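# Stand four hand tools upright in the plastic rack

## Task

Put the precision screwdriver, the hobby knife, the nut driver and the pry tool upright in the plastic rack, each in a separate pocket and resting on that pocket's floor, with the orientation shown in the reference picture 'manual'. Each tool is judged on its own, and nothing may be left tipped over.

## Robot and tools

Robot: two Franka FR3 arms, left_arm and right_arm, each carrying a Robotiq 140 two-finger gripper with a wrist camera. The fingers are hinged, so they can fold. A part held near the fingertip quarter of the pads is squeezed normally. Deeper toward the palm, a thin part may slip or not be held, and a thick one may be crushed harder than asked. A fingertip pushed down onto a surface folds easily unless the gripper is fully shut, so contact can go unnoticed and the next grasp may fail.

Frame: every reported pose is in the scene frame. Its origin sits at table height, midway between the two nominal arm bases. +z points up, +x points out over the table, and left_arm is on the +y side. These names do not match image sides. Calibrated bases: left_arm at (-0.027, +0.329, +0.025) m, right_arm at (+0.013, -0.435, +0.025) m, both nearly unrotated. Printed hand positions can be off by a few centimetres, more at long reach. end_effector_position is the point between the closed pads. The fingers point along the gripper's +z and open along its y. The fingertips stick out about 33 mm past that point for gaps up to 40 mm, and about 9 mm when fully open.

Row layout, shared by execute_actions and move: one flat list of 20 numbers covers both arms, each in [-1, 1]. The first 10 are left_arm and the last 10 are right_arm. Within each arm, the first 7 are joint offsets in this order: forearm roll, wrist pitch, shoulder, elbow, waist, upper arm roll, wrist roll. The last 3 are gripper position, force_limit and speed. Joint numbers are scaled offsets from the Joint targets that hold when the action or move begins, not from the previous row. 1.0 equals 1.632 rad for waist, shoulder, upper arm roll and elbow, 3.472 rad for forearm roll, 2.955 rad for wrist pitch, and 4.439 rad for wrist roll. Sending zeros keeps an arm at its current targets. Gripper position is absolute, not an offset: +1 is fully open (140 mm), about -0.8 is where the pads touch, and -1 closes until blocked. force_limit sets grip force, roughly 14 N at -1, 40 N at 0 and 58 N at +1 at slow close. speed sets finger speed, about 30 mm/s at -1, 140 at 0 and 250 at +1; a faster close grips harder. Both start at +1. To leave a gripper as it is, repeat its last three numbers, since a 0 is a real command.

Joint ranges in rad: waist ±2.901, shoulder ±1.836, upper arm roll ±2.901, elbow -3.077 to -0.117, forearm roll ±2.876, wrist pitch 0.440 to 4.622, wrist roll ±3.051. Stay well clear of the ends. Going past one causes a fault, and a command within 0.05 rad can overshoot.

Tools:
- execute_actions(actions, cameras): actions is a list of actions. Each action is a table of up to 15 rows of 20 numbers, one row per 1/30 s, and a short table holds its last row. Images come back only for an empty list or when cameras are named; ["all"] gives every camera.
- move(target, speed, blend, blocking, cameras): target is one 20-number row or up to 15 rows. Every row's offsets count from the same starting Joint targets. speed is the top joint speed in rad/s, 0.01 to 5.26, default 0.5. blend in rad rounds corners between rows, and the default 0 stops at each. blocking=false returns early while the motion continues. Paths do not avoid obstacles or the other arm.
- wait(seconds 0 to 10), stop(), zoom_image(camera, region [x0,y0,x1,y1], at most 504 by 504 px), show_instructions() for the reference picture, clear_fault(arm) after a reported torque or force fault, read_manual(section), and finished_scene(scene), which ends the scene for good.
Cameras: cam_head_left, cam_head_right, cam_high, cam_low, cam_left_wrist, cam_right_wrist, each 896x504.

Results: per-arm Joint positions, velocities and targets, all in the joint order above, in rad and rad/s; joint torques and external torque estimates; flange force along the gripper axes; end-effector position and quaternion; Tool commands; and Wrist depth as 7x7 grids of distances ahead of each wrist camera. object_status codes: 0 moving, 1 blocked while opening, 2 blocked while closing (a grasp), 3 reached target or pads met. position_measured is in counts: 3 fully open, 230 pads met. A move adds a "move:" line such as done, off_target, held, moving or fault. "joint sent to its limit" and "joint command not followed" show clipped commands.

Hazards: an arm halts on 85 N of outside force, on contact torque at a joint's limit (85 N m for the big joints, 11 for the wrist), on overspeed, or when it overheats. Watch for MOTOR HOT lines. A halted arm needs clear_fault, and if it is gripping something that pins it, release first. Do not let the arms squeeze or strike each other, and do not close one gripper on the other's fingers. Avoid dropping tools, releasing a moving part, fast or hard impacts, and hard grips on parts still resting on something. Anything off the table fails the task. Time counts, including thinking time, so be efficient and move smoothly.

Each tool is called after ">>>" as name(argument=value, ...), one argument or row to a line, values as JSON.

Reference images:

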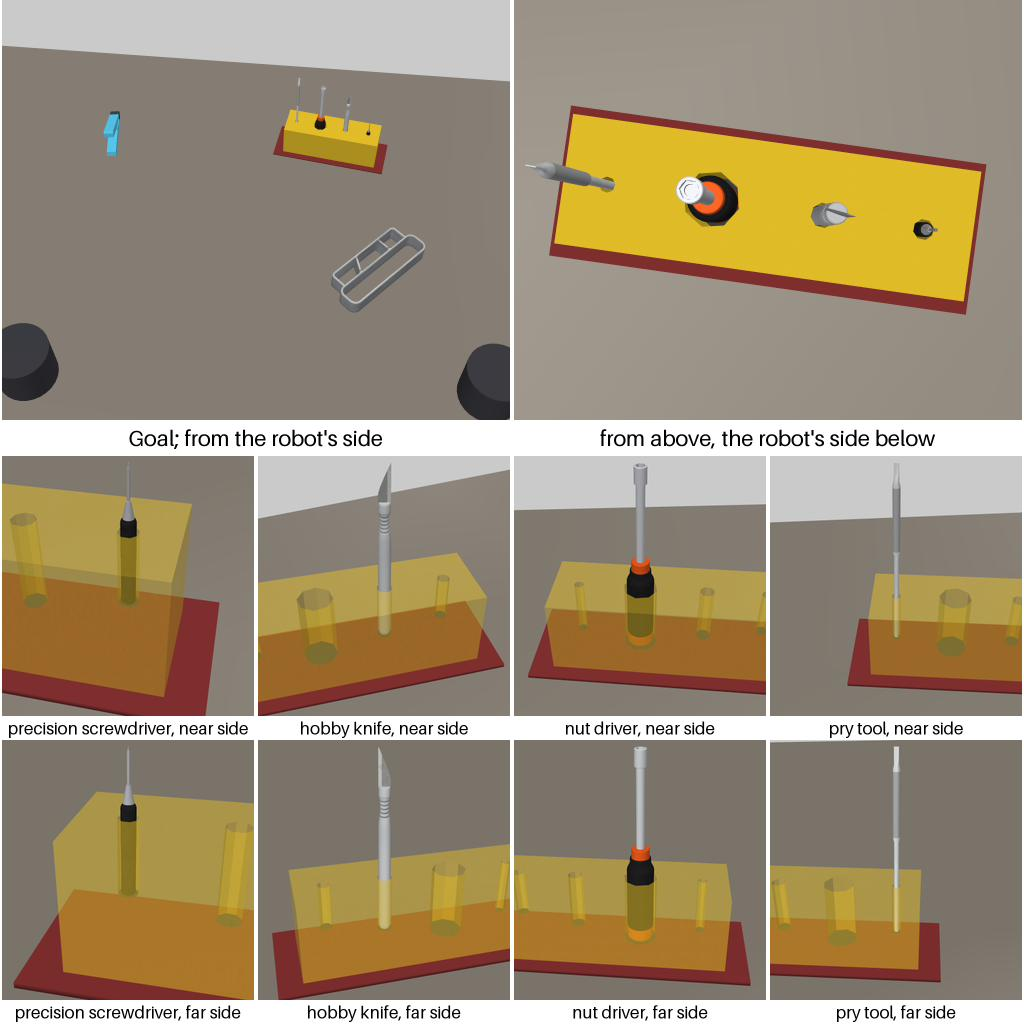

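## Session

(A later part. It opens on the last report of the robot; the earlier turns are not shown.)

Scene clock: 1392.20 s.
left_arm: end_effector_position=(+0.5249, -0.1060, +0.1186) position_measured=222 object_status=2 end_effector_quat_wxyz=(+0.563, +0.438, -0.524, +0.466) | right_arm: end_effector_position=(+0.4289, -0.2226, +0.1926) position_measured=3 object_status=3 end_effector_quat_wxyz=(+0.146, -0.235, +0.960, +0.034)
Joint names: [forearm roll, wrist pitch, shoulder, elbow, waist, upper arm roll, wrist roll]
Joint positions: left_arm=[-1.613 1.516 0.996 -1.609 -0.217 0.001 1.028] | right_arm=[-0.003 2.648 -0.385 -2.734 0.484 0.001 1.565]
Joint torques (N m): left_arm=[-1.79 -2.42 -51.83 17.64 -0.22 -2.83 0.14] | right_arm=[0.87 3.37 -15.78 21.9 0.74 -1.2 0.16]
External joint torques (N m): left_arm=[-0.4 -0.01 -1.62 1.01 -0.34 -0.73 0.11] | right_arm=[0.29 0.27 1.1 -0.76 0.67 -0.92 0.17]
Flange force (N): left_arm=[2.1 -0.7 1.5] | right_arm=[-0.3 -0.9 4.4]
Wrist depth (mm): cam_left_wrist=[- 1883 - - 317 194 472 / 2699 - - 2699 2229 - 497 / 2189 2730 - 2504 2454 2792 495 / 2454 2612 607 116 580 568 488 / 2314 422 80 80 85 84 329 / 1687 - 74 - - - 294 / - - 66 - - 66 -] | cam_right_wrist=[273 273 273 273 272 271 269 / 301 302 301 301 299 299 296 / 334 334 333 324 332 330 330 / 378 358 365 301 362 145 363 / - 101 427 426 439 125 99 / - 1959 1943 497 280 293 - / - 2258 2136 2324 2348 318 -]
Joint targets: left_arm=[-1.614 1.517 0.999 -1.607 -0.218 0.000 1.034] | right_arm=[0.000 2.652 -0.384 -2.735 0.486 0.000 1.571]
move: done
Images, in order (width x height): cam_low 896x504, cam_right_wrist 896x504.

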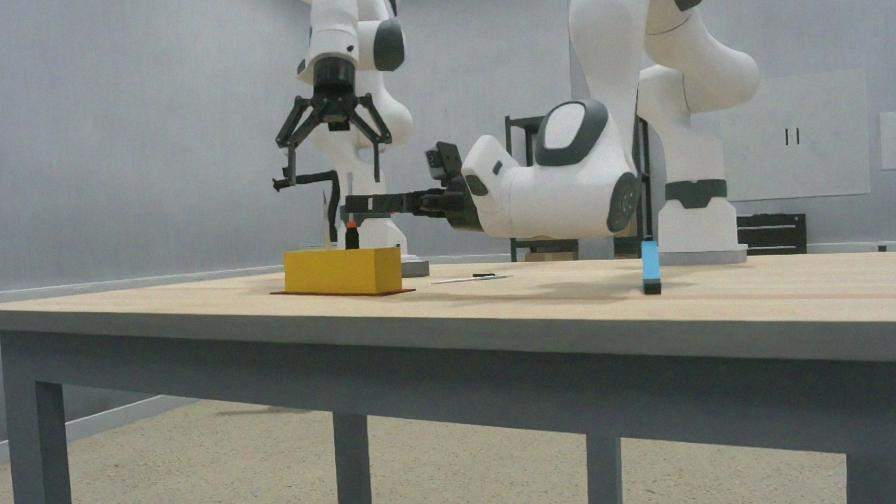

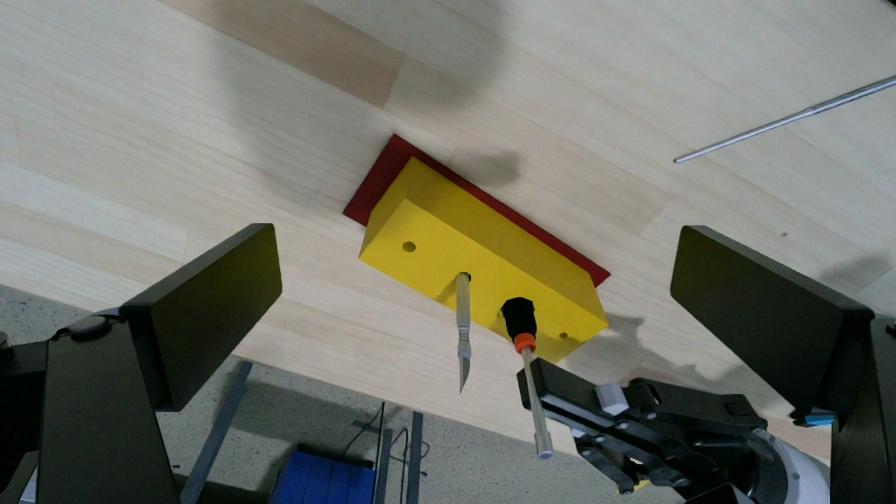

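>>> move(
  target=[
    [0, 0, 0.00447, 0.00288, 0, 0, 0.00057, -1, -0.1, -1, 0, 0, 0, 0, 0, 0, 0, 1, 1, 1],
  ],
  speed=0.04,
)

>>> move(
  target=[
    [0, 0, 0.00224, 0.00144, 0, 0, 0.00028, -1, -0.1, -1, 0, 0, 0, 0, 0, 0, 0, 1, 1, 1],
  ],
  speed=0.03,
)

Scene clock: 1397.37 s.
left_arm: end_effector_position=(+0.5249, -0.1060, +0.1157) position_measured=222 object_status=2 end_effector_quat_wxyz=(+0.563, +0.438, -0.524, +0.466) | right_arm: end_effector_position=(+0.4289, -0.2226, +0.1926) position_measured=3 object_status=3 end_effector_quat_wxyz=(+0.146, -0.235, +0.960, +0.034)
Joint names: [forearm roll, wrist pitch, shoulder, elbow, waist, upper arm roll, wrist roll]
Joint positions: left_arm=[-1.613 1.516 1.003 -1.604 -0.217 0.001 1.031] | right_arm=[-0.003 2.648 -0.385 -2.734 0.484 0.001 1.565]
Joint torques (N m): left_arm=[-1.78 -2.42 -52.4 17.59 -0.26 -2.79 0.18] | right_arm=[0.86 3.35 -15.74 21.93 0.73 -1.22 0.15]
External joint torques (N m): left_arm=[-0.38 0 -1.95 0.88 -0.32 -0.63 0.15] | right_arm=[0.28 0.24 1.2 -0.77 0.7 -0.9 0.16]
Flange force (N): left_arm=[3.1 0.7 1.4] | right_arm=[-0.5 -0.9 4.6]
Wrist depth (mm): cam_left_wrist=[- - 2229 2892 314 2612 473 / - - - - 2584 2670 481 / - 2314 3075 2612 2927 2454 493 / 2292 521 588 116 577 568 492 / 2270 416 80 80 85 84 324 / 322 - 74 - - - 290 / - - 66 - - 66 -] | cam_right_wrist=[273 274 272 272 271 270 269 / 301 301 299 299 299 298 298 / 334 334 337 319 333 331 329 / 376 358 366 294 364 145 363 / - 101 430 415 355 125 99 / - 1810 1959 498 282 296 - / - 2258 2098 2348 2419 325 -]
Joint targets: left_arm=[-1.614 1.517 1.006 -1.603 -0.218 0.000 1.037] | right_arm=[0.000 2.652 -0.384 -2.735 0.486 0.000 1.571]
move: done

Scene clock: 1398.07 s.
left_arm: end_effector_position=(+0.5249, -0.1060, +0.1142) position_measured=222 object_status=2 end_effector_quat_wxyz=(+0.563, +0.438, -0.524, +0.466) | right_arm: end_effector_position=(+0.4289, -0.2226, +0.1926) position_measured=3 object_status=3 end_effector_quat_wxyz=(+0.146, -0.235, +0.960, +0.034)
Joint names: [forearm roll, wrist pitch, shoulder, elbow, waist, upper arm roll, wrist roll]
Joint positions: left_arm=[-1.613 1.516 1.007 -1.601 -0.217 0.001 1.032] | right_arm=[-0.003 2.648 -0.385 -2.734 0.484 0.001 1.565]
Joint torques (N m): left_arm=[-1.76 -2.42 -51.75 17.37 -0.32 -2.83 0.13] | right_arm=[0.87 3.36 -15.73 21.93 0.69 -1.22 0.2]
External joint torques (N m): left_arm=[-0.36 0.01 -1.24 0.67 -0.24 -0.55 0.1] | right_arm=[0.29 0.24 1.32 -0.8 0.6 -0.96 0.21]
Flange force (N): left_arm=[1.8 0.0 1.2] | right_arm=[-0.8 -1.0 5.0]
Wrist depth (mm): cam_left_wrist=[- 2150 2076 2641 308 - 472 / - 2892 - - 2249 2699 480 / - 2270 2641 164 2454 2825 495 / - 2405 581 116 572 558 484 / 2292 412 81 80 85 84 323 / 321 - 74 - - - 285 / - - 65 - - 66 -] | cam_right_wrist=[273 274 273 273 272 271 269 / 301 302 301 299 299 298 296 / 336 336 333 320 333 332 331 / 376 355 365 291 364 145 363 / - 101 424 430 423 125 98 / - 1838 1943 498 284 298 - / - 2237 2136 2258 2216 325 -]
Joint targets: left_arm=[-1.614 1.517 1.010 -1.600 -0.218 0.000 1.038] | right_arm=[0.000 2.652 -0.384 -2.735 0.486 0.000 1.571]
move: done

>>> move(
  target=[
    [0, 0, 0.00224, 0.00144, 0, 0, 0.00028, -1, -0.1, -1, 0, 0, 0, 0, 0, 0, 0, 1, 1, 1],
  ],
  speed=0.03,
)

>>> move(
  target=[
    [0, 0, 0.00224, 0.00144, 0, 0, 0.00028, -1, -0.1, -1, 0, 0, 0, 0, 0, 0, 0, 1, 1, 1],
  ],
  speed=0.03,
  cameras=["cam_low", "cam_right_wrist"],
)

>>> zoom_image(
  camera="cam_low",
  region=[270, 180, 420, 300],
)

Scene clock: 1403.47 s.
left_arm: end_effector_position=(+0.5248, -0.1060, +0.1127) position_measured=222 object_status=2 end_effector_quat_wxyz=(+0.563, +0.438, -0.524, +0.466) | right_arm: end_effector_position=(+0.4289, -0.2226, +0.1926) position_measured=3 object_status=3 end_effector_quat_wxyz=(+0.146, -0.235, +0.960, +0.034)
Joint names: [forearm roll, wrist pitch, shoulder, elbow, waist, upper arm roll, wrist roll]
Joint positions: left_arm=[-1.613 1.516 1.01 -1.599 -0.217 0.001 1.034] | right_arm=[-0.003 2.648 -0.385 -2.734 0.484 0.001 1.565]
Joint torques (N m): left_arm=[-1.73 -2.41 -51.95 17.35 -0.41 -2.82 0.14] | right_arm=[0.87 3.36 -15.76 21.93 0.68 -1.19 0.19]
External joint torques (N m): left_arm=[-0.34 0.03 -1.41 0.67 -0.26 -0.49 0.11] | right_arm=[0.29 0.28 1 -0.62 0.72 -0.81 0.2]
Flange force (N): left_arm=[2.2 0.3 1.2] | right_arm=[-0.5 -0.6 4.1]
Wrist depth (mm): cam_left_wrist=[2131 - 2699 - 2504 196 470 / 2479 1943 - 2557 2641 2699 482 / 2479 - - 161 2761 2825 496 / - 497 583 116 560 553 482 / 2249 413 80 80 85 84 320 / 301 - 74 - - - 283 / - - 66 - - 66 -] | cam_right_wrist=[273 273 273 272 272 271 270 / 302 301 299 301 300 297 296 / 333 334 333 322 331 333 329 / 378 359 366 296 361 145 362 / - 101 428 417 344 125 98 / - 1769 1992 499 283 302 - / - 2195 2155 2195 2348 326 -]
Joint targets: left_arm=[-1.614 1.517 1.014 -1.598 -0.218 0.000 1.039] | right_arm=[0.000 2.652 -0.384 -2.735 0.486 0.000 1.571]
move: done

Scene clock: 1404.17 s.
left_arm: end_effector_position=(+0.5248, -0.1059, +0.1112) position_measured=222 object_status=2 end_effector_quat_wxyz=(+0.563, +0.438, -0.524, +0.466) | right_arm: end_effector_position=(+0.4289, -0.2226, +0.1926) position_measured=3 object_status=3 end_effector_quat_wxyz=(+0.146, -0.235, +0.960, +0.034)
Joint names: [forearm roll, wrist pitch, shoulder, elbow, waist, upper arm roll, wrist roll]
Joint positions: left_arm=[-1.613 1.516 1.014 -1.597 -0.217 0.001 1.035] | right_arm=[-0.003 2.648 -0.385 -2.734 0.484 0.001 1.565]
Joint torques (N m): left_arm=[-1.7 -2.43 -51.78 17.25 -0.4 -2.85 0.16] | right_arm=[0.87 3.36 -15.78 21.97 0.74 -1.18 0.18]
External joint torques (N m): left_arm=[-0.3 0.01 -1.08 0.5 -0.4 -0.62 0.13] | right_arm=[0.29 0.25 1.16 -0.71 0.73 -0.84 0.19]
Flange force (N): left_arm=[1.6 0.4 1.3] | right_arm=[-0.6 -0.7 4.5]
Wrist depth (mm): cam_left_wrist=[2059 2531 - - 313 193 472 / 2059 - - - - - 482 / 2504 2112 - 2454 2557 2641 490 / 2405 541 574 116 555 546 488 / 2229 408 81 80 85 84 320 / 297 - 74 - - - 282 / - - 66 - - 66 -] | cam_right_wrist=[273 272 273 273 272 272 271 / 302 301 301 299 298 299 296 / 334 334 333 324 332 331 330 / 379 359 368 301 363 145 363 / - 101 431 418 430 125 98 / - 1867 1943 496 286 303 - / - 2175 2080 2302 2175 329 -]
Joint targets: left_arm=[-1.614 1.517 1.017 -1.596 -0.218 0.000 1.041] | right_arm=[0.000 2.652 -0.384 -2.735 0.486 0.000 1.571]
move: done
Images, in order (width x height): cam_low 896x504, cam_right_wrist 896x504.

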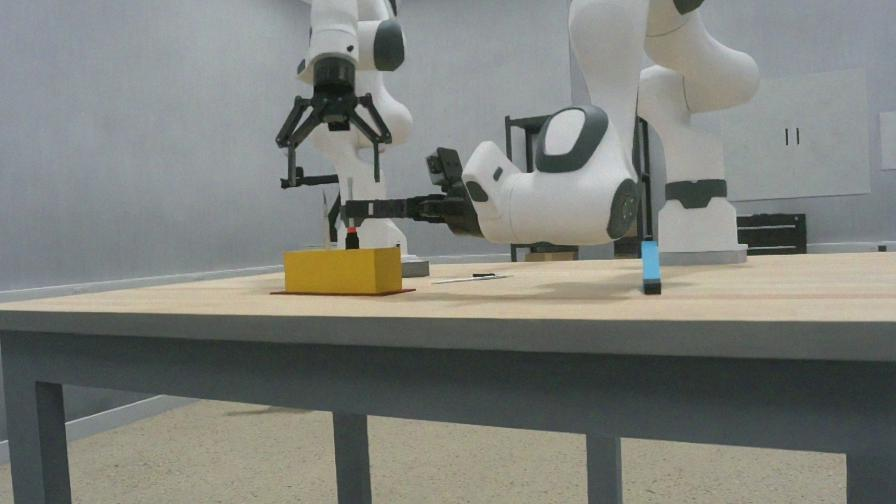

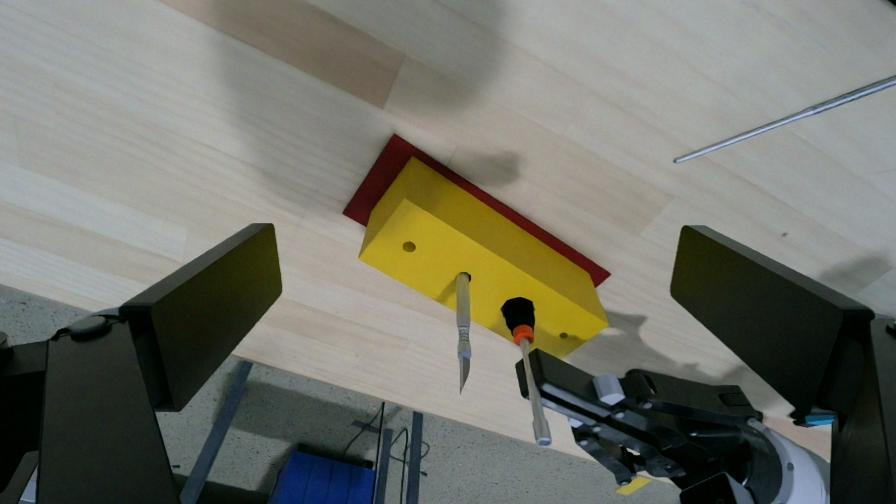

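Scaled by 3.360.

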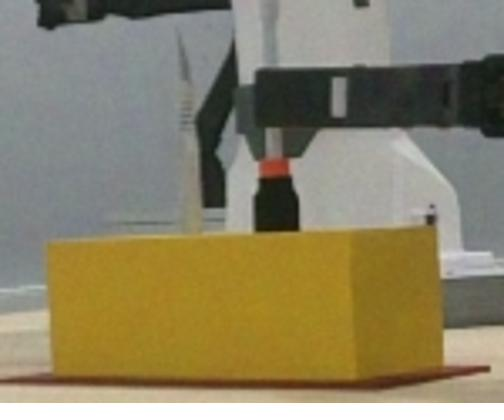

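>>> move(
  target=[
    [0, 0, 0, 0, 0, 0, 0, -0.45, -0.1, -1, 0, 0, 0, 0, 0, 0, 0, 1, 1, 1],
  ],
  speed=0.05,
  cameras=["cam_low", "cam_right_wrist"],
)

>>> zoom_image(
  camera="cam_low",
  region=[270, 180, 420, 300],
)

Scene clock: 1412.80 s.
left_arm: end_effector_position=(+0.5247, -0.1059, +0.1110) position_measured=186 object_status=0 end_effector_quat_wxyz=(+0.563, +0.438, -0.524, +0.466) | right_arm: end_effector_position=(+0.4289, -0.2226, +0.1926) position_measured=3 object_status=3 end_effector_quat_wxyz=(+0.146, -0.235, +0.960, +0.034)
Joint names: [forearm roll, wrist pitch, shoulder, elbow, waist, upper arm roll, wrist roll]
Joint positions: left_arm=[-1.613 1.516 1.014 -1.597 -0.217 0.001 1.035] | right_arm=[-0.003 2.648 -0.385 -2.734 0.484 0.001 1.565]
Joint torques (N m): left_arm=[-1.71 -2.22 -52.16 17.36 -0.02 -2.47 0.16] | right_arm=[0.86 3.36 -15.76 21.94 0.73 -1.2 0.19]
External joint torques (N m): left_arm=[-0.34 0.2 -1.83 0.83 0.03 -0.23 0.13] | right_arm=[0.27 0.24 1.21 -0.83 0.74 -0.84 0.2]
Flange force (N): left_arm=[3.0 0.6 0.9] | right_arm=[-0.4 -0.7 4.6]
Wrist depth (mm): cam_left_wrist=[2454 2292 - 2094 2531 - 469 / 2094 2429 2059 2150 3521 - 478 / 2584 2229 2359 - 754 2858 492 / - 557 578 110 160 543 483 / 2359 410 85 111 85 90 318 / - 64 - 168 152 - - / - - - 134 - - -] | cam_right_wrist=[273 273 273 273 271 271 269 / 301 299 301 299 298 296 297 / 335 333 332 318 333 330 329 / 379 357 367 294 363 145 365 / - 101 429 430 401 125 98 / - 1769 1976 494 288 295 - / - 2258 2136 2258 2280 331 -]
Joint targets: left_arm=[-1.614 1.517 1.017 -1.596 -0.218 0.000 1.041] | right_arm=[0.000 2.652 -0.384 -2.735 0.486 0.000 1.571]
move: done
Images, in order (width x height): cam_low 896x504, cam_right_wrist 896x504.

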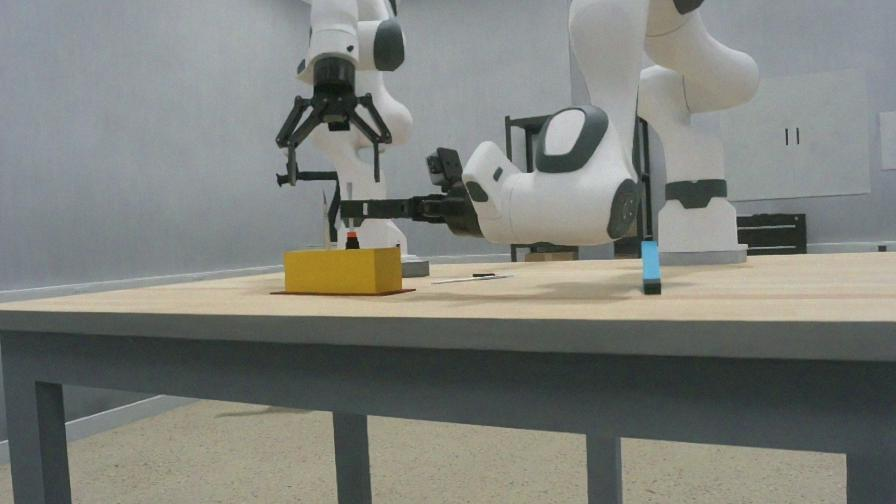

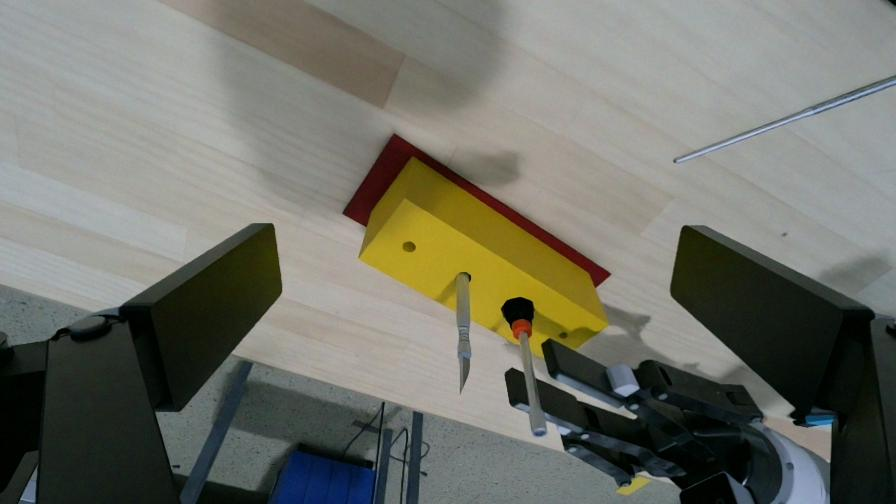

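Scaled by 3.360.

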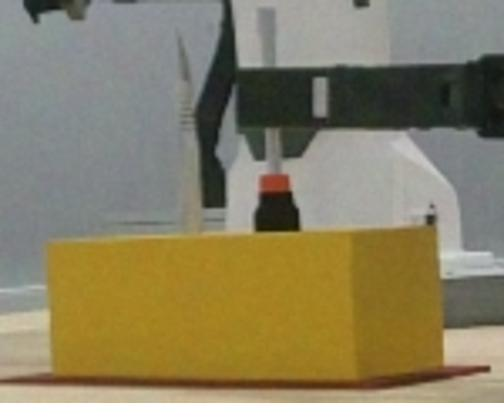

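>>> move(
  target=[
    [0.0184, -0.0149, -0.0029, -0.0056, 0.0476, 0, 0.0011, -0.45, -0.1, -1, 0, 0, 0, 0, 0, 0, 0, 1, 1, 1],
    [0.0184, 0.0112, -0.2935, -0.1587, 0.0478, 0, -0.0475, -0.45, -0.1, -1, 0, 0, 0, 0, 0, 0, 0, 1, 1, 1],
    [0.4649, 0.191, -0.7502, -0.4244, -0.3554, 0, 0.1057, -0.45, -0.1, -1, 0, 0, 0, 0, 0, 0, 0, 1, 1, 1],
    [0.4649, 0.3088, -0.6327, -0.5202, -0.3554, 0, 0.1057, -0.35, -0.1, -1, 0, 0, 0, 0, 0, 0, 0, 1, 1, 1],
  ],
  speed=[0.1, 0.5, 0.9, 0.4],
  blend=[0.01, 0.1, 0.1, 0],
  cameras=["cam_left_wrist", "cam_right_wrist", "cam_low"],
)

Scene clock: 1472.63 s.
left_arm: end_effector_position=(+0.3153, -0.0049, +0.1204) position_measured=173 object_status=0 end_effector_quat_wxyz=(-0.001, +0.344, +0.939, -0.001) | right_arm: end_effector_position=(+0.4289, -0.2226, +0.1926) position_measured=3 object_status=3 end_effector_quat_wxyz=(+0.146, -0.235, +0.960, +0.034)
Joint names: [forearm roll, wrist pitch, shoulder, elbow, waist, upper arm roll, wrist roll]
Joint positions: left_arm=[-0.003 2.425 -0.017 -2.444 -0.797 -0.001 1.504] | right_arm=[-0.003 2.648 -0.385 -2.734 0.484 0.001 1.565]
Joint torques (N m): left_arm=[1.07 2.88 -29.5 21.45 -0.14 -0.24 0.18] | right_arm=[0.87 3.36 -15.8 21.92 0.74 -1.26 0.19]
External joint torques (N m): left_arm=[0.53 0.42 -1.02 0.31 -0.04 -0.13 0.18] | right_arm=[0.29 0.26 1.16 -0.76 0.73 -0.92 0.2]
Flange force (N): left_arm=[1.9 0.3 -1.1] | right_arm=[-0.5 -0.8 4.5]
Wrist depth (mm): cam_left_wrist=[241 239 238 238 236 234 233 / 255 253 251 250 248 248 246 / 253 269 268 265 262 262 262 / 265 285 282 280 147 279 277 / 290 274 86 299 90 90 292 / - 64 - 325 - - - / - - - 332 - - -] | cam_right_wrist=[273 273 274 273 272 271 270 / 302 300 300 300 298 298 297 / 335 335 333 319 333 331 329 / 378 358 365 301 360 145 363 / - 101 429 417 430 125 98 / - 1796 1928 500 496 510 - / - 2216 2117 2237 2258 594 -]
Joint targets: left_arm=[-0.001 2.429 -0.016 -2.445 -0.798 0.000 1.510] | right_arm=[0.000 2.652 -0.384 -2.735 0.486 0.000 1.571]
move: done
Images, in order (width x height): cam_low 896x504, cam_left_wrist 896x504, cam_right_wrist 896x504.

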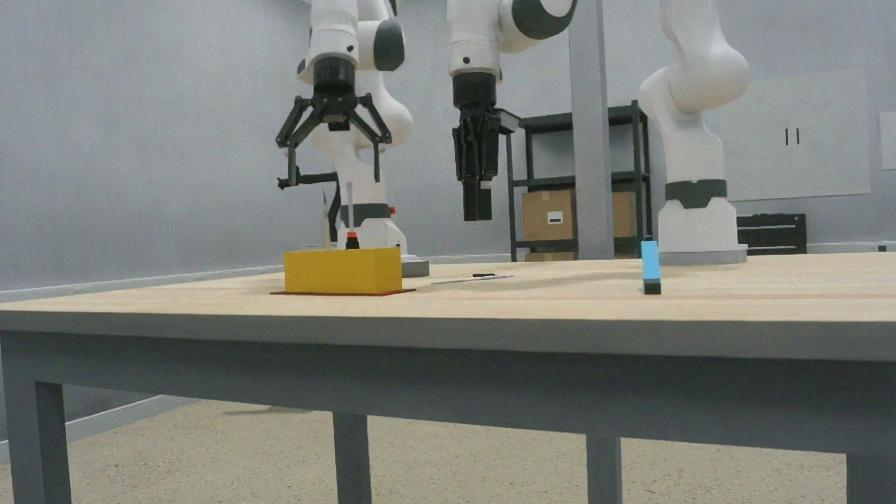

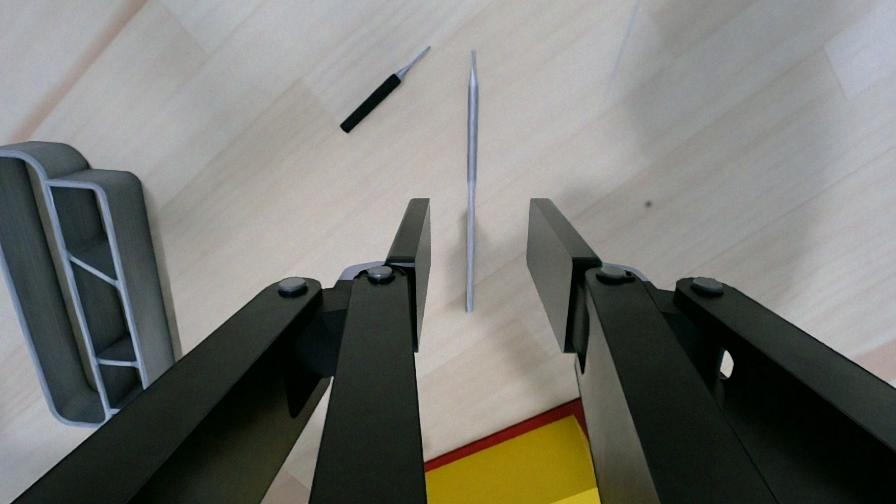

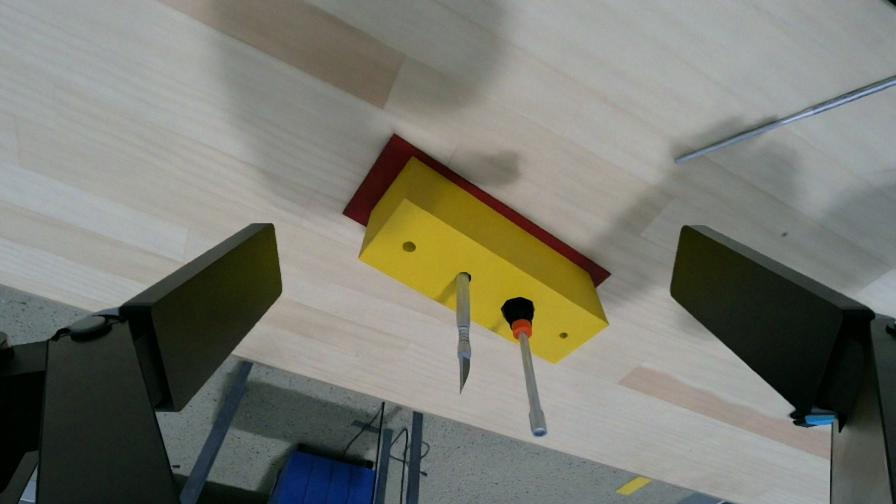

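>>> move(
  target=[
    [0, 0.0665, 0.0835, -0.037, -0.0009, 0, -0.0003, -0.35, -0.1, -1, 0, 0, 0, 0, 0, 0, 0, 1, 1, 1],
    [0, 0.0865, 0.1197, -0.0368, -0.0009, 0, -0.0003, -0.35, -0.1, -1, 0, 0, 0, 0, 0, 0, 0, 1, 1, 1],
  ],
  speed=[0.2, 0.06],
  cameras=["cam_left_wrist"],
)

Scene clock: 1507.73 s.
left_arm: end_effector_position=(+0.3082, +0.0013, +0.0282) position_measured=173 object_status=3 end_effector_quat_wxyz=(-0.001, +0.345, +0.939, -0.001) | right_arm: end_effector_position=(+0.4289, -0.2226, +0.1926) position_measured=3 object_status=3 end_effector_quat_wxyz=(+0.146, -0.235, +0.960, +0.034)
Joint names: [forearm roll, wrist pitch, shoulder, elbow, waist, upper arm roll, wrist roll]
Joint positions: left_arm=[-0.003 2.68 0.177 -2.504 -0.798 -0.001 1.504] | right_arm=[-0.003 2.648 -0.385 -2.734 0.484 0.001 1.565]
Joint velocities: left_arm=[-0.001 0.004 -0.003 0 0 0 0] | right_arm=[within noise]
Joint torques (N m): left_arm=[0.9 2.95 -32.05 17.86 -0.12 0.02 0.07] | right_arm=[0.87 3.35 -15.77 21.91 0.73 -1.19 0.15]
External joint torques (N m): left_arm=[0.54 0.52 -0.87 0.62 -0.12 -0.14 0.07] | right_arm=[0.29 0.23 1.22 -0.84 0.67 -0.9 0.16]
Flange force (N): left_arm=[0.4 -0.2 -0.9] | right_arm=[-0.4 -0.9 4.6]
Wrist depth (mm): cam_left_wrist=[156 156 154 153 153 153 151 / 166 165 163 163 162 161 161 / 176 175 174 173 171 171 170 / 187 186 182 181 147 181 181 / 201 195 85 194 107 90 191 / - 65 - 211 - - - / - - - 229 - - -] | cam_right_wrist=[273 273 273 273 272 271 269 / 301 301 299 300 298 298 292 / 337 334 333 318 333 331 329 / 378 359 366 285 364 145 371 / - 101 426 425 355 125 99 / - 1897 1943 500 493 514 - / - 2258 2098 2280 594 588 -]
Joint targets: left_arm=[-0.001 2.685 0.180 -2.505 -0.800 0.000 1.509] | right_arm=[0.000 2.652 -0.384 -2.735 0.486 0.000 1.571]
move: done
Images, in order (width x height): cam_left_wrist 896x504.

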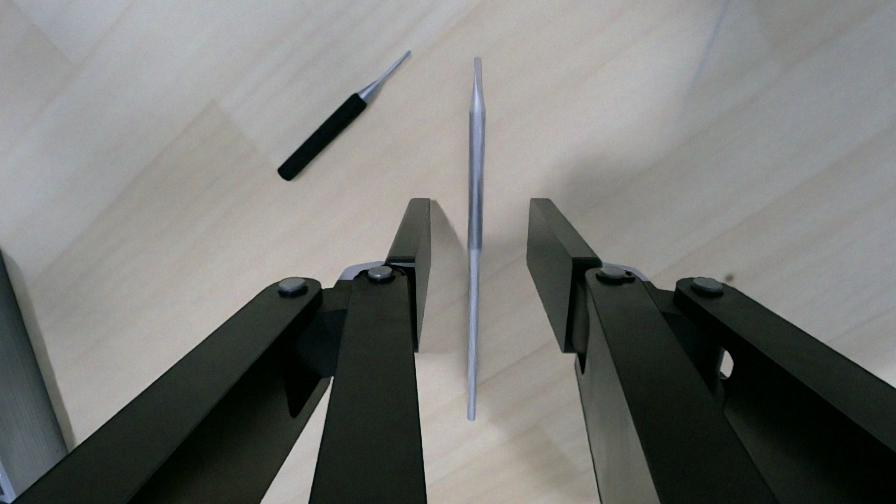

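>>> move(
  target=[
    [0, 0.0025, 0.0045, 0, 0, 0, 0, -0.35, -0.1, -1, 0, 0, 0, 0, 0, 0, 0, 1, 1, 1],
    [0, 0.0025, 0.0045, 0, 0, 0, 0, -1, -1, -1, 0, 0, 0, 0, 0, 0, 0, 1, 1, 1],
  ],
  speed=0.06,
  cameras=["cam_left_wrist"],
)

Scene clock: 1520.23 s.
left_arm: end_effector_position=(+0.3086, +0.0008, +0.0259) position_measured=231 object_status=3 end_effector_quat_wxyz=(+0.000, +0.345, +0.939, -0.001) | right_arm: end_effector_position=(+0.4289, -0.2226, +0.1926) position_measured=3 object_status=3 end_effector_quat_wxyz=(+0.146, -0.235, +0.960, +0.034)
Joint names: [forearm roll, wrist pitch, shoulder, elbow, waist, upper arm roll, wrist roll]
Joint positions: left_arm=[-0.003 2.689 0.184 -2.503 -0.799 -0.001 1.504] | right_arm=[-0.003 2.648 -0.385 -2.734 0.484 0.001 1.565]
Joint torques (N m): left_arm=[0.88 2.95 -30.13 17.11 0.05 0.05 0.08] | right_arm=[0.87 3.36 -15.78 21.92 0.73 -1.19 0.18]
External joint torques (N m): left_arm=[0.52 0.5 1.3 -0.11 0.12 -0.06 0.08] | right_arm=[0.28 0.25 1.18 -0.78 0.74 -0.83 0.19]
Flange force (N): left_arm=[-1.8 0.0 4.8] | right_arm=[-0.4 -0.7 4.6]
Wrist depth (mm): cam_left_wrist=[154 153 152 152 151 150 149 / 163 162 160 160 159 159 158 / 173 172 172 169 169 168 168 / 184 183 182 134 178 179 178 / 198 196 86 80 85 186 191 / 212 - - 64 - - 201 / - - 67 - - 64 -] | cam_right_wrist=[274 273 273 273 272 271 271 / 302 302 301 299 300 298 287 / 335 333 334 323 331 330 331 / 378 360 367 297 365 145 362 / - 101 430 415 354 125 98 / - 1852 1976 500 495 512 - / - 2258 2117 2371 2280 593 -]
Joint targets: left_arm=[-0.001 2.692 0.187 -2.505 -0.800 0.000 1.509] | right_arm=[0.000 2.652 -0.384 -2.735 0.486 0.000 1.571]
move: done
Images, in order (width x height): cam_left_wrist 896x504.

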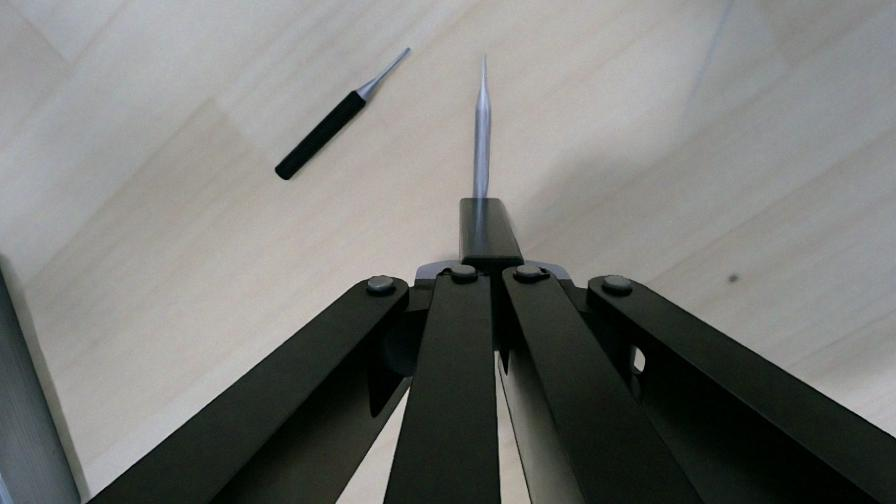

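>>> move(
  target=[
    [0, -0.0036, -0.0064, 0, 0, 0, 0, -1, -1, -1, 0, 0, 0, 0, 0, 0, 0, 1, 1, 1],
    [0, -0.0036, -0.0064, 0, 0, 0, 0, -0.35, -1, -1, 0, 0, 0, 0, 0, 0, 0, 1, 1, 1],
  ],
  speed=0.06,
  cameras=["cam_left_wrist"],
)

Scene clock: 1532.17 s.
left_arm: end_effector_position=(+0.3091, +0.0003, +0.0279) position_measured=173 object_status=0 end_effector_quat_wxyz=(+0.001, +0.345, +0.939, -0.001) | right_arm: end_effector_position=(+0.4289, -0.2226, +0.1926) position_measured=3 object_status=3 end_effector_quat_wxyz=(+0.146, -0.235, +0.960, +0.034)
Joint names: [forearm roll, wrist pitch, shoulder, elbow, waist, upper arm roll, wrist roll]
Joint positions: left_arm=[-0.003 2.686 0.179 -2.503 -0.799 -0.001 1.504] | right_arm=[-0.003 2.648 -0.385 -2.734 0.484 0.001 1.565]
Joint torques (N m): left_arm=[0.88 2.27 -33.35 17.69 0 -0.01 0.11] | right_arm=[0.86 3.36 -15.76 21.92 0.73 -1.23 0.2]
External joint torques (N m): left_arm=[0.51 -0.19 -1.98 0.34 0.16 -0.02 0.11] | right_arm=[0.29 0.27 1.13 -0.66 0.59 -1.02 0.21]
Flange force (N): left_arm=[2.8 0.5 -5.8] | right_arm=[-0.7 -1.1 4.5]
Wrist depth (mm): cam_left_wrist=[155 154 155 153 153 152 151 / 164 164 163 162 162 161 160 / 175 174 173 170 171 170 169 / 186 186 182 181 148 180 180 / 201 194 86 194 107 90 191 / - 65 - 211 - - - / - - - 227 - - -] | cam_right_wrist=[274 275 274 273 272 271 270 / 301 300 300 299 299 297 291 / 336 334 333 321 333 330 321 / 376 358 377 301 362 145 370 / - 101 430 416 402 125 99 / - 1852 1897 498 496 510 - / - 2155 2195 2258 2237 590 -]
Joint targets: left_arm=[-0.001 2.682 0.177 -2.505 -0.800 0.000 1.509] | right_arm=[0.000 2.652 -0.384 -2.735 0.486 0.000 1.571]
move: done
Images, in order (width x height): cam_left_wrist 896x504.

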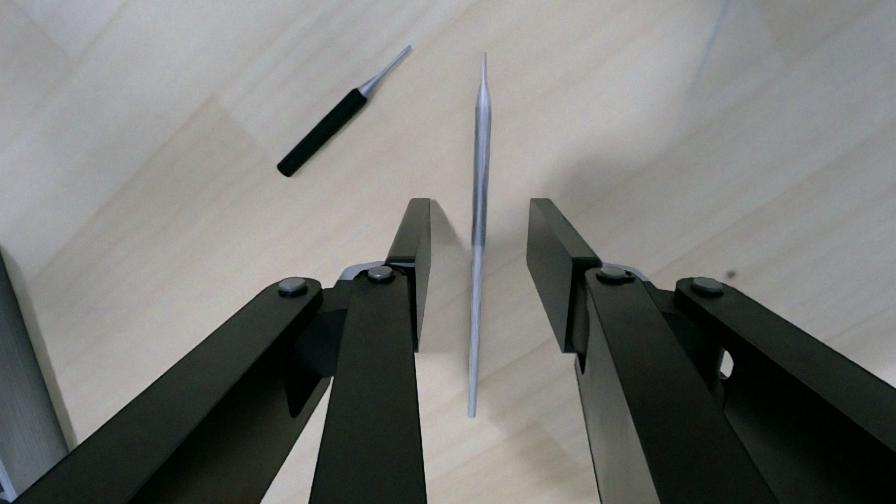

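>>> move(
  target=[
    [0, 0.0043, 0.0078, 0, 0, 0, 0, -0.35, -1, -1, 0, 0, 0, 0, 0, 0, 0, 1, 1, 1],
  ],
  speed=0.06,
)

>>> move(
  target=[
    [0, 0.0009, 0.0016, 0, 0, 0, 0, -0.35, -1, -1, 0, 0, 0, 0, 0, 0, 0, 1, 1, 1],
  ],
  speed=0.06,
)

Scene clock: 1544.03 s.
left_arm: end_effector_position=(+0.3082, +0.0012, +0.0247) position_measured=173 object_status=3 end_effector_quat_wxyz=(-0.001, +0.345, +0.939, -0.001) | right_arm: end_effector_position=(+0.4289, -0.2226, +0.1926) position_measured=3 object_status=3 end_effector_quat_wxyz=(+0.146, -0.235, +0.960, +0.034)
Joint names: [forearm roll, wrist pitch, shoulder, elbow, waist, upper arm roll, wrist roll]
Joint positions: left_arm=[-0.003 2.689 0.187 -2.503 -0.799 -0.001 1.504] | right_arm=[-0.003 2.648 -0.385 -2.734 0.484 0.001 1.565]
Joint velocities: left_arm=[-0.001 0.006 0.001 0 0 0 0] | right_arm=[within noise]
Joint torques (N m): left_arm=[0.87 2.96 -32.21 17.58 -0.02 0.01 0.11] | right_arm=[0.86 3.36 -15.81 21.97 0.7 -1.22 0.15]
External joint torques (N m): left_arm=[0.52 0.53 -0.81 0.5 0 -0.14 0.11] | right_arm=[0.27 0.26 1.11 -0.69 0.69 -0.89 0.16]
Flange force (N): left_arm=[0.7 0.1 -0.8] | right_arm=[-0.5 -0.9 4.3]
Wrist depth (mm): cam_left_wrist=[153 152 151 150 150 149 148 / 161 161 160 158 158 158 157 / 171 170 170 168 168 167 166 / 185 183 179 176 148 177 177 / 196 190 86 191 107 90 187 / - 65 - 206 - - - / - - - 223 - - -] | cam_right_wrist=[273 273 273 273 271 271 269 / 302 298 300 299 299 298 290 / 334 333 333 321 331 332 323 / 378 359 368 304 361 145 369 / - 101 430 415 355 125 98 / - 1852 1992 495 497 514 - / - 2237 2155 2280 2258 588 -]
Joint targets: left_arm=[-0.001 2.694 0.189 -2.505 -0.800 0.000 1.509] | right_arm=[0.000 2.652 -0.384 -2.735 0.486 0.000 1.571]
move: done

Scene clock: 1544.73 s.
left_arm: end_effector_position=(+0.3083, +0.0011, +0.0238) position_measured=173 object_status=3 end_effector_quat_wxyz=(+0.000, +0.345, +0.939, -0.001) | right_arm: end_effector_position=(+0.4289, -0.2226, +0.1926) position_measured=3 object_status=3 end_effector_quat_wxyz=(+0.146, -0.235, +0.960, +0.034)
Joint names: [forearm roll, wrist pitch, shoulder, elbow, waist, upper arm roll, wrist roll]
Joint positions: left_arm=[-0.003 2.693 0.189 -2.503 -0.799 -0.001 1.504] | right_arm=[-0.003 2.648 -0.385 -2.734 0.484 0.001 1.565]
Joint torques (N m): left_arm=[0.87 2.89 -32.2 17.56 0.02 -0.01 0.09] | right_arm=[0.88 3.36 -15.73 21.92 0.74 -1.21 0.18]
External joint torques (N m): left_arm=[0.52 0.43 -0.59 0.34 0.05 -0.15 0.09] | right_arm=[0.29 0.27 1.15 -0.69 0.74 -0.86 0.19]
Flange force (N): left_arm=[0.6 0.1 -0.5] | right_arm=[-0.7 -0.7 4.5]
Wrist depth (mm): cam_left_wrist=[152 152 151 149 149 148 147 / 160 160 159 158 157 157 156 / 171 170 169 167 168 166 165 / 184 181 178 175 147 177 176 / 196 189 86 189 107 90 186 / - 65 - 206 - - - / - - - 222 - - -] | cam_right_wrist=[273 273 273 273 272 271 271 / 301 301 300 299 299 297 290 / 334 333 335 323 333 331 323 / 378 358 378 - 364 145 362 / - 101 429 424 433 125 98 / - 1897 1882 500 494 515 - / - 2258 2175 2280 2136 590 -]
Joint targets: left_arm=[-0.001 2.697 0.192 -2.505 -0.800 0.000 1.509] | right_arm=[0.000 2.652 -0.384 -2.735 0.486 0.000 1.571]
move: done

>>> move(
  target=[
    [0, 0.0003, 0.0006, 0, 0, 0, 0, -0.35, -1, -1, 0, 0, 0, 0, 0, 0, 0, 1, 1, 1],
    [0, 0.0003, 0.0006, 0, 0, 0, 0, -1, -1, -1, 0, 0, 0, 0, 0, 0, 0, 1, 1, 1],
  ],
  speed=0.06,
  cameras=["cam_left_wrist"],
)

Scene clock: 1554.50 s.
left_arm: end_effector_position=(+0.3083, +0.0011, +0.0234) position_measured=222 object_status=2 end_effector_quat_wxyz=(+0.000, +0.345, +0.939, -0.001) | right_arm: end_effector_position=(+0.4289, -0.2226, +0.1926) position_measured=3 object_status=3 end_effector_quat_wxyz=(+0.146, -0.235, +0.960, +0.034)
Joint names: [forearm roll, wrist pitch, shoulder, elbow, waist, upper arm roll, wrist roll]
Joint positions: left_arm=[-0.003 2.694 0.19 -2.503 -0.799 -0.001 1.504] | right_arm=[-0.003 2.648 -0.385 -2.734 0.484 0.001 1.565]
Joint torques (N m): left_arm=[0.87 2.86 -32.21 17.51 0.01 -0.04 0.1] | right_arm=[0.88 3.37 -15.76 21.91 0.75 -1.24 0.17]
External joint torques (N m): left_arm=[0.52 0.4 -0.6 0.3 -0.01 -0.24 0.1] | right_arm=[0.29 0.26 1.16 -0.77 0.73 -0.91 0.18]
Flange force (N): left_arm=[0.7 0.0 -0.6] | right_arm=[-0.4 -0.9 4.5]
Wrist depth (mm): cam_left_wrist=[151 151 151 149 149 148 147 / 160 160 159 158 157 157 156 / 170 170 168 167 167 166 165 / 183 181 180 121 175 177 176 / 195 192 85 80 85 84 187 / 207 - 74 64 - - 197 / - - 65 - - 66 -] | cam_right_wrist=[273 273 273 273 272 271 271 / 301 301 301 300 300 296 286 / 334 335 333 327 333 331 330 / 376 357 366 303 363 145 362 / - 101 428 428 353 125 98 / - 1317 1959 498 493 512 - / - 2195 2098 2155 2324 594 -]
Joint targets: left_arm=[-0.001 2.698 0.193 -2.505 -0.800 0.000 1.509] | right_arm=[0.000 2.652 -0.384 -2.735 0.486 0.000 1.571]
move: done
Images, in order (width x height): cam_left_wrist 896x504.

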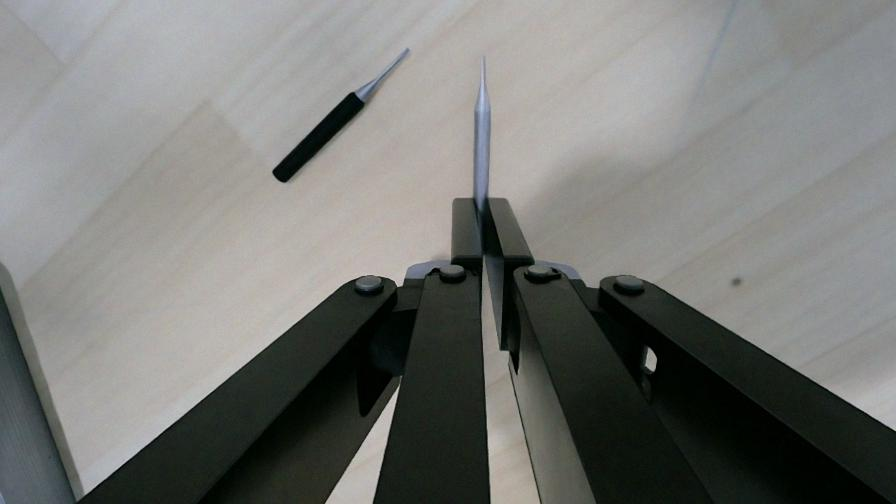

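>>> move(
  target=[
    [0, -0.0335, -0.0601, 0.0006, 0, 0, 0, -1, -1, -1, 0, 0, 0, 0, 0, 0, 0, 1, 1, 1],
    [0, -0.2084, -0.2639, 0.1134, 0, 0, 0, -1, -1, -1, 0, 0, 0, 0, 0, 0, 0, 1, 1, 1],
    [-0.44, -0.4087, 0.2342, 0.4239, 0.4139, 0, -0.1557, -1, -1, -1, 0, 0, 0, 0, 0, 0, 0, 1, 1, 1],
  ],
  speed=[0.1, 0.4, 0.6],
  blend=[0.02, 0.1, 0],
  cameras=["cam_left_wrist", "cam_right_wrist", "cam_low"],
)

>>> zoom_image(
  camera="cam_low",
  region=[270, 100, 470, 300],
)

Scene clock: 1626.13 s.
left_arm: end_effector_position=(+0.5348, -0.0510, +0.2983) position_measured=222 object_status=2 end_effector_quat_wxyz=(+0.548, +0.445, -0.539, +0.460) | right_arm: end_effector_position=(+0.4289, -0.2226, +0.1926) position_measured=3 object_status=3 end_effector_quat_wxyz=(+0.146, -0.235, +0.960, +0.034)
Joint names: [forearm roll, wrist pitch, shoulder, elbow, waist, upper arm roll, wrist roll]
Joint positions: left_arm=[-1.525 1.494 0.573 -1.814 -0.124 0.001 0.825] | right_arm=[-0.003 2.648 -0.385 -2.734 0.484 0.001 1.565]
Joint velocities: left_arm=[0.001 0.001 0.001 0 0 0 -0.007] | right_arm=[within noise]
Joint torques (N m): left_arm=[-2.45 -2.11 -47.28 20.86 0.48 -2.16 -0.35] | right_arm=[0.87 3.35 -15.75 21.9 0.71 -1.21 0.19]
External joint torques (N m): left_arm=[-0.59 -0.15 -1.58 0.82 0.32 -0.9 -0.38] | right_arm=[0.29 0.27 1.16 -0.67 0.65 -0.93 0.2]
Flange force (N): left_arm=[3.2 -0.2 0.8] | right_arm=[-0.7 -0.9 4.5]
Wrist depth (mm): cam_left_wrist=[2382 - - 2405 312 306 493 / 2112 2150 - 2641 337 564 510 / - - 3239 2792 375 308 573 / 2359 - - 110 2641 303 585 / 2479 2699 80 80 85 84 595 / 1991 - 74 64 - - 562 / - - 65 - - 66 -] | cam_right_wrist=[273 273 273 273 271 271 271 / 301 300 300 299 299 297 296 / 334 334 334 318 331 330 331 / 378 357 365 299 364 145 363 / - 101 428 425 411 125 98 / - 1897 1897 501 493 517 - / - 2216 2117 2324 2324 593 -]
Joint targets: left_arm=[-1.528 1.490 0.575 -1.813 -0.124 0.000 0.817] | right_arm=[0.000 2.652 -0.384 -2.735 0.486 0.000 1.571]
move: done
Images, in order (width x height): cam_low 896x504, cam_left_wrist 896x504, cam_right_wrist 896x504.

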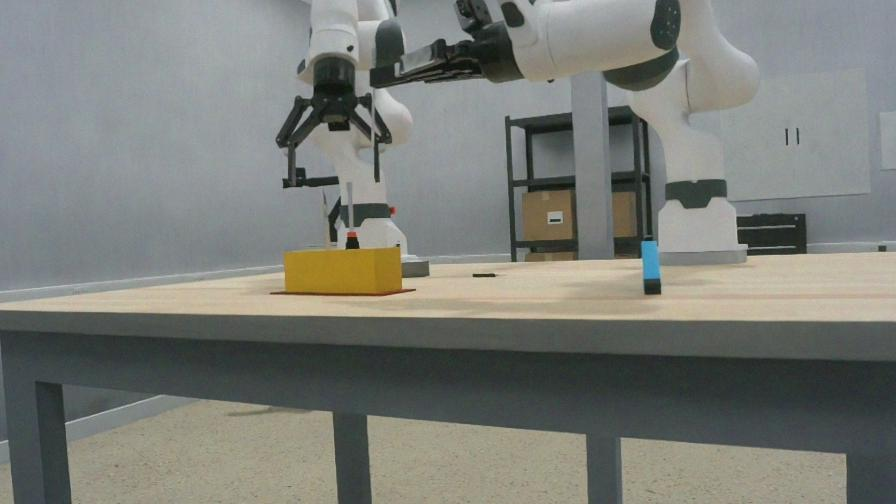

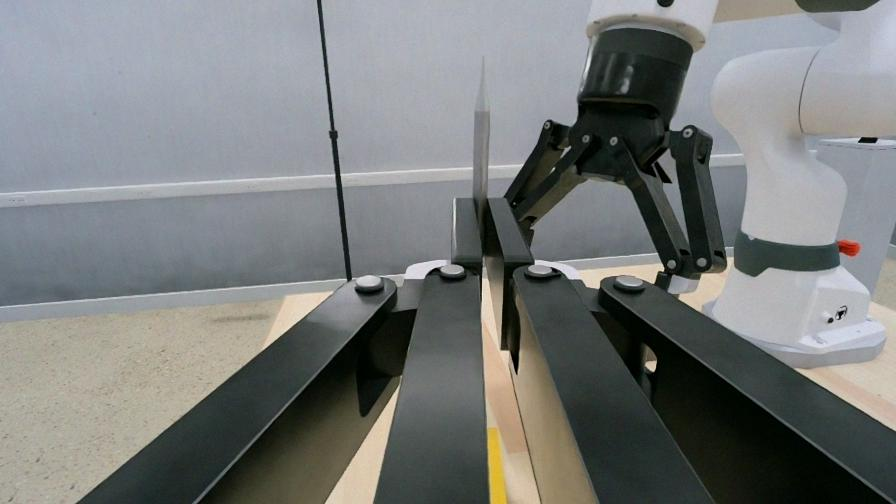

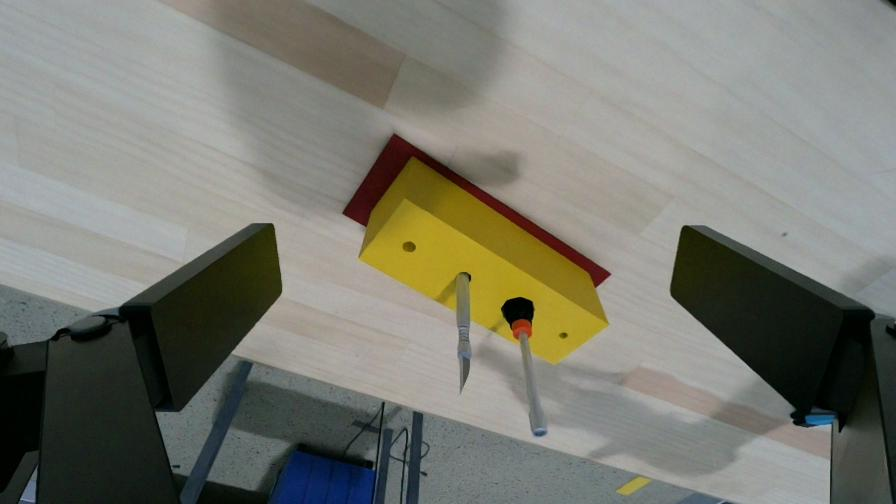

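Scaled by 2.520.

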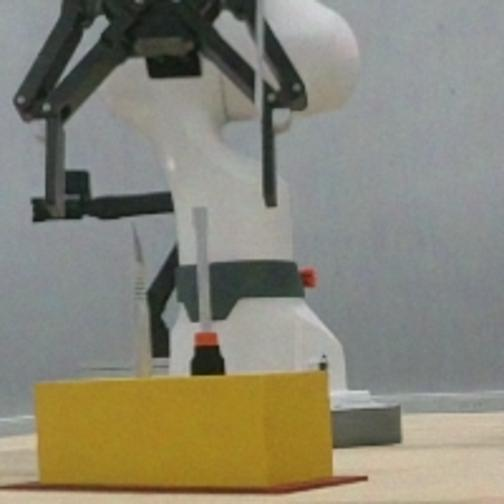

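>>> zoom_image(
  camera="cam_low",
  region=[330, 20, 430, 160],
)

Scaled by 3.600.

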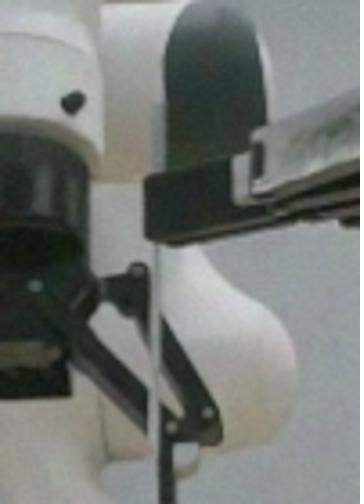

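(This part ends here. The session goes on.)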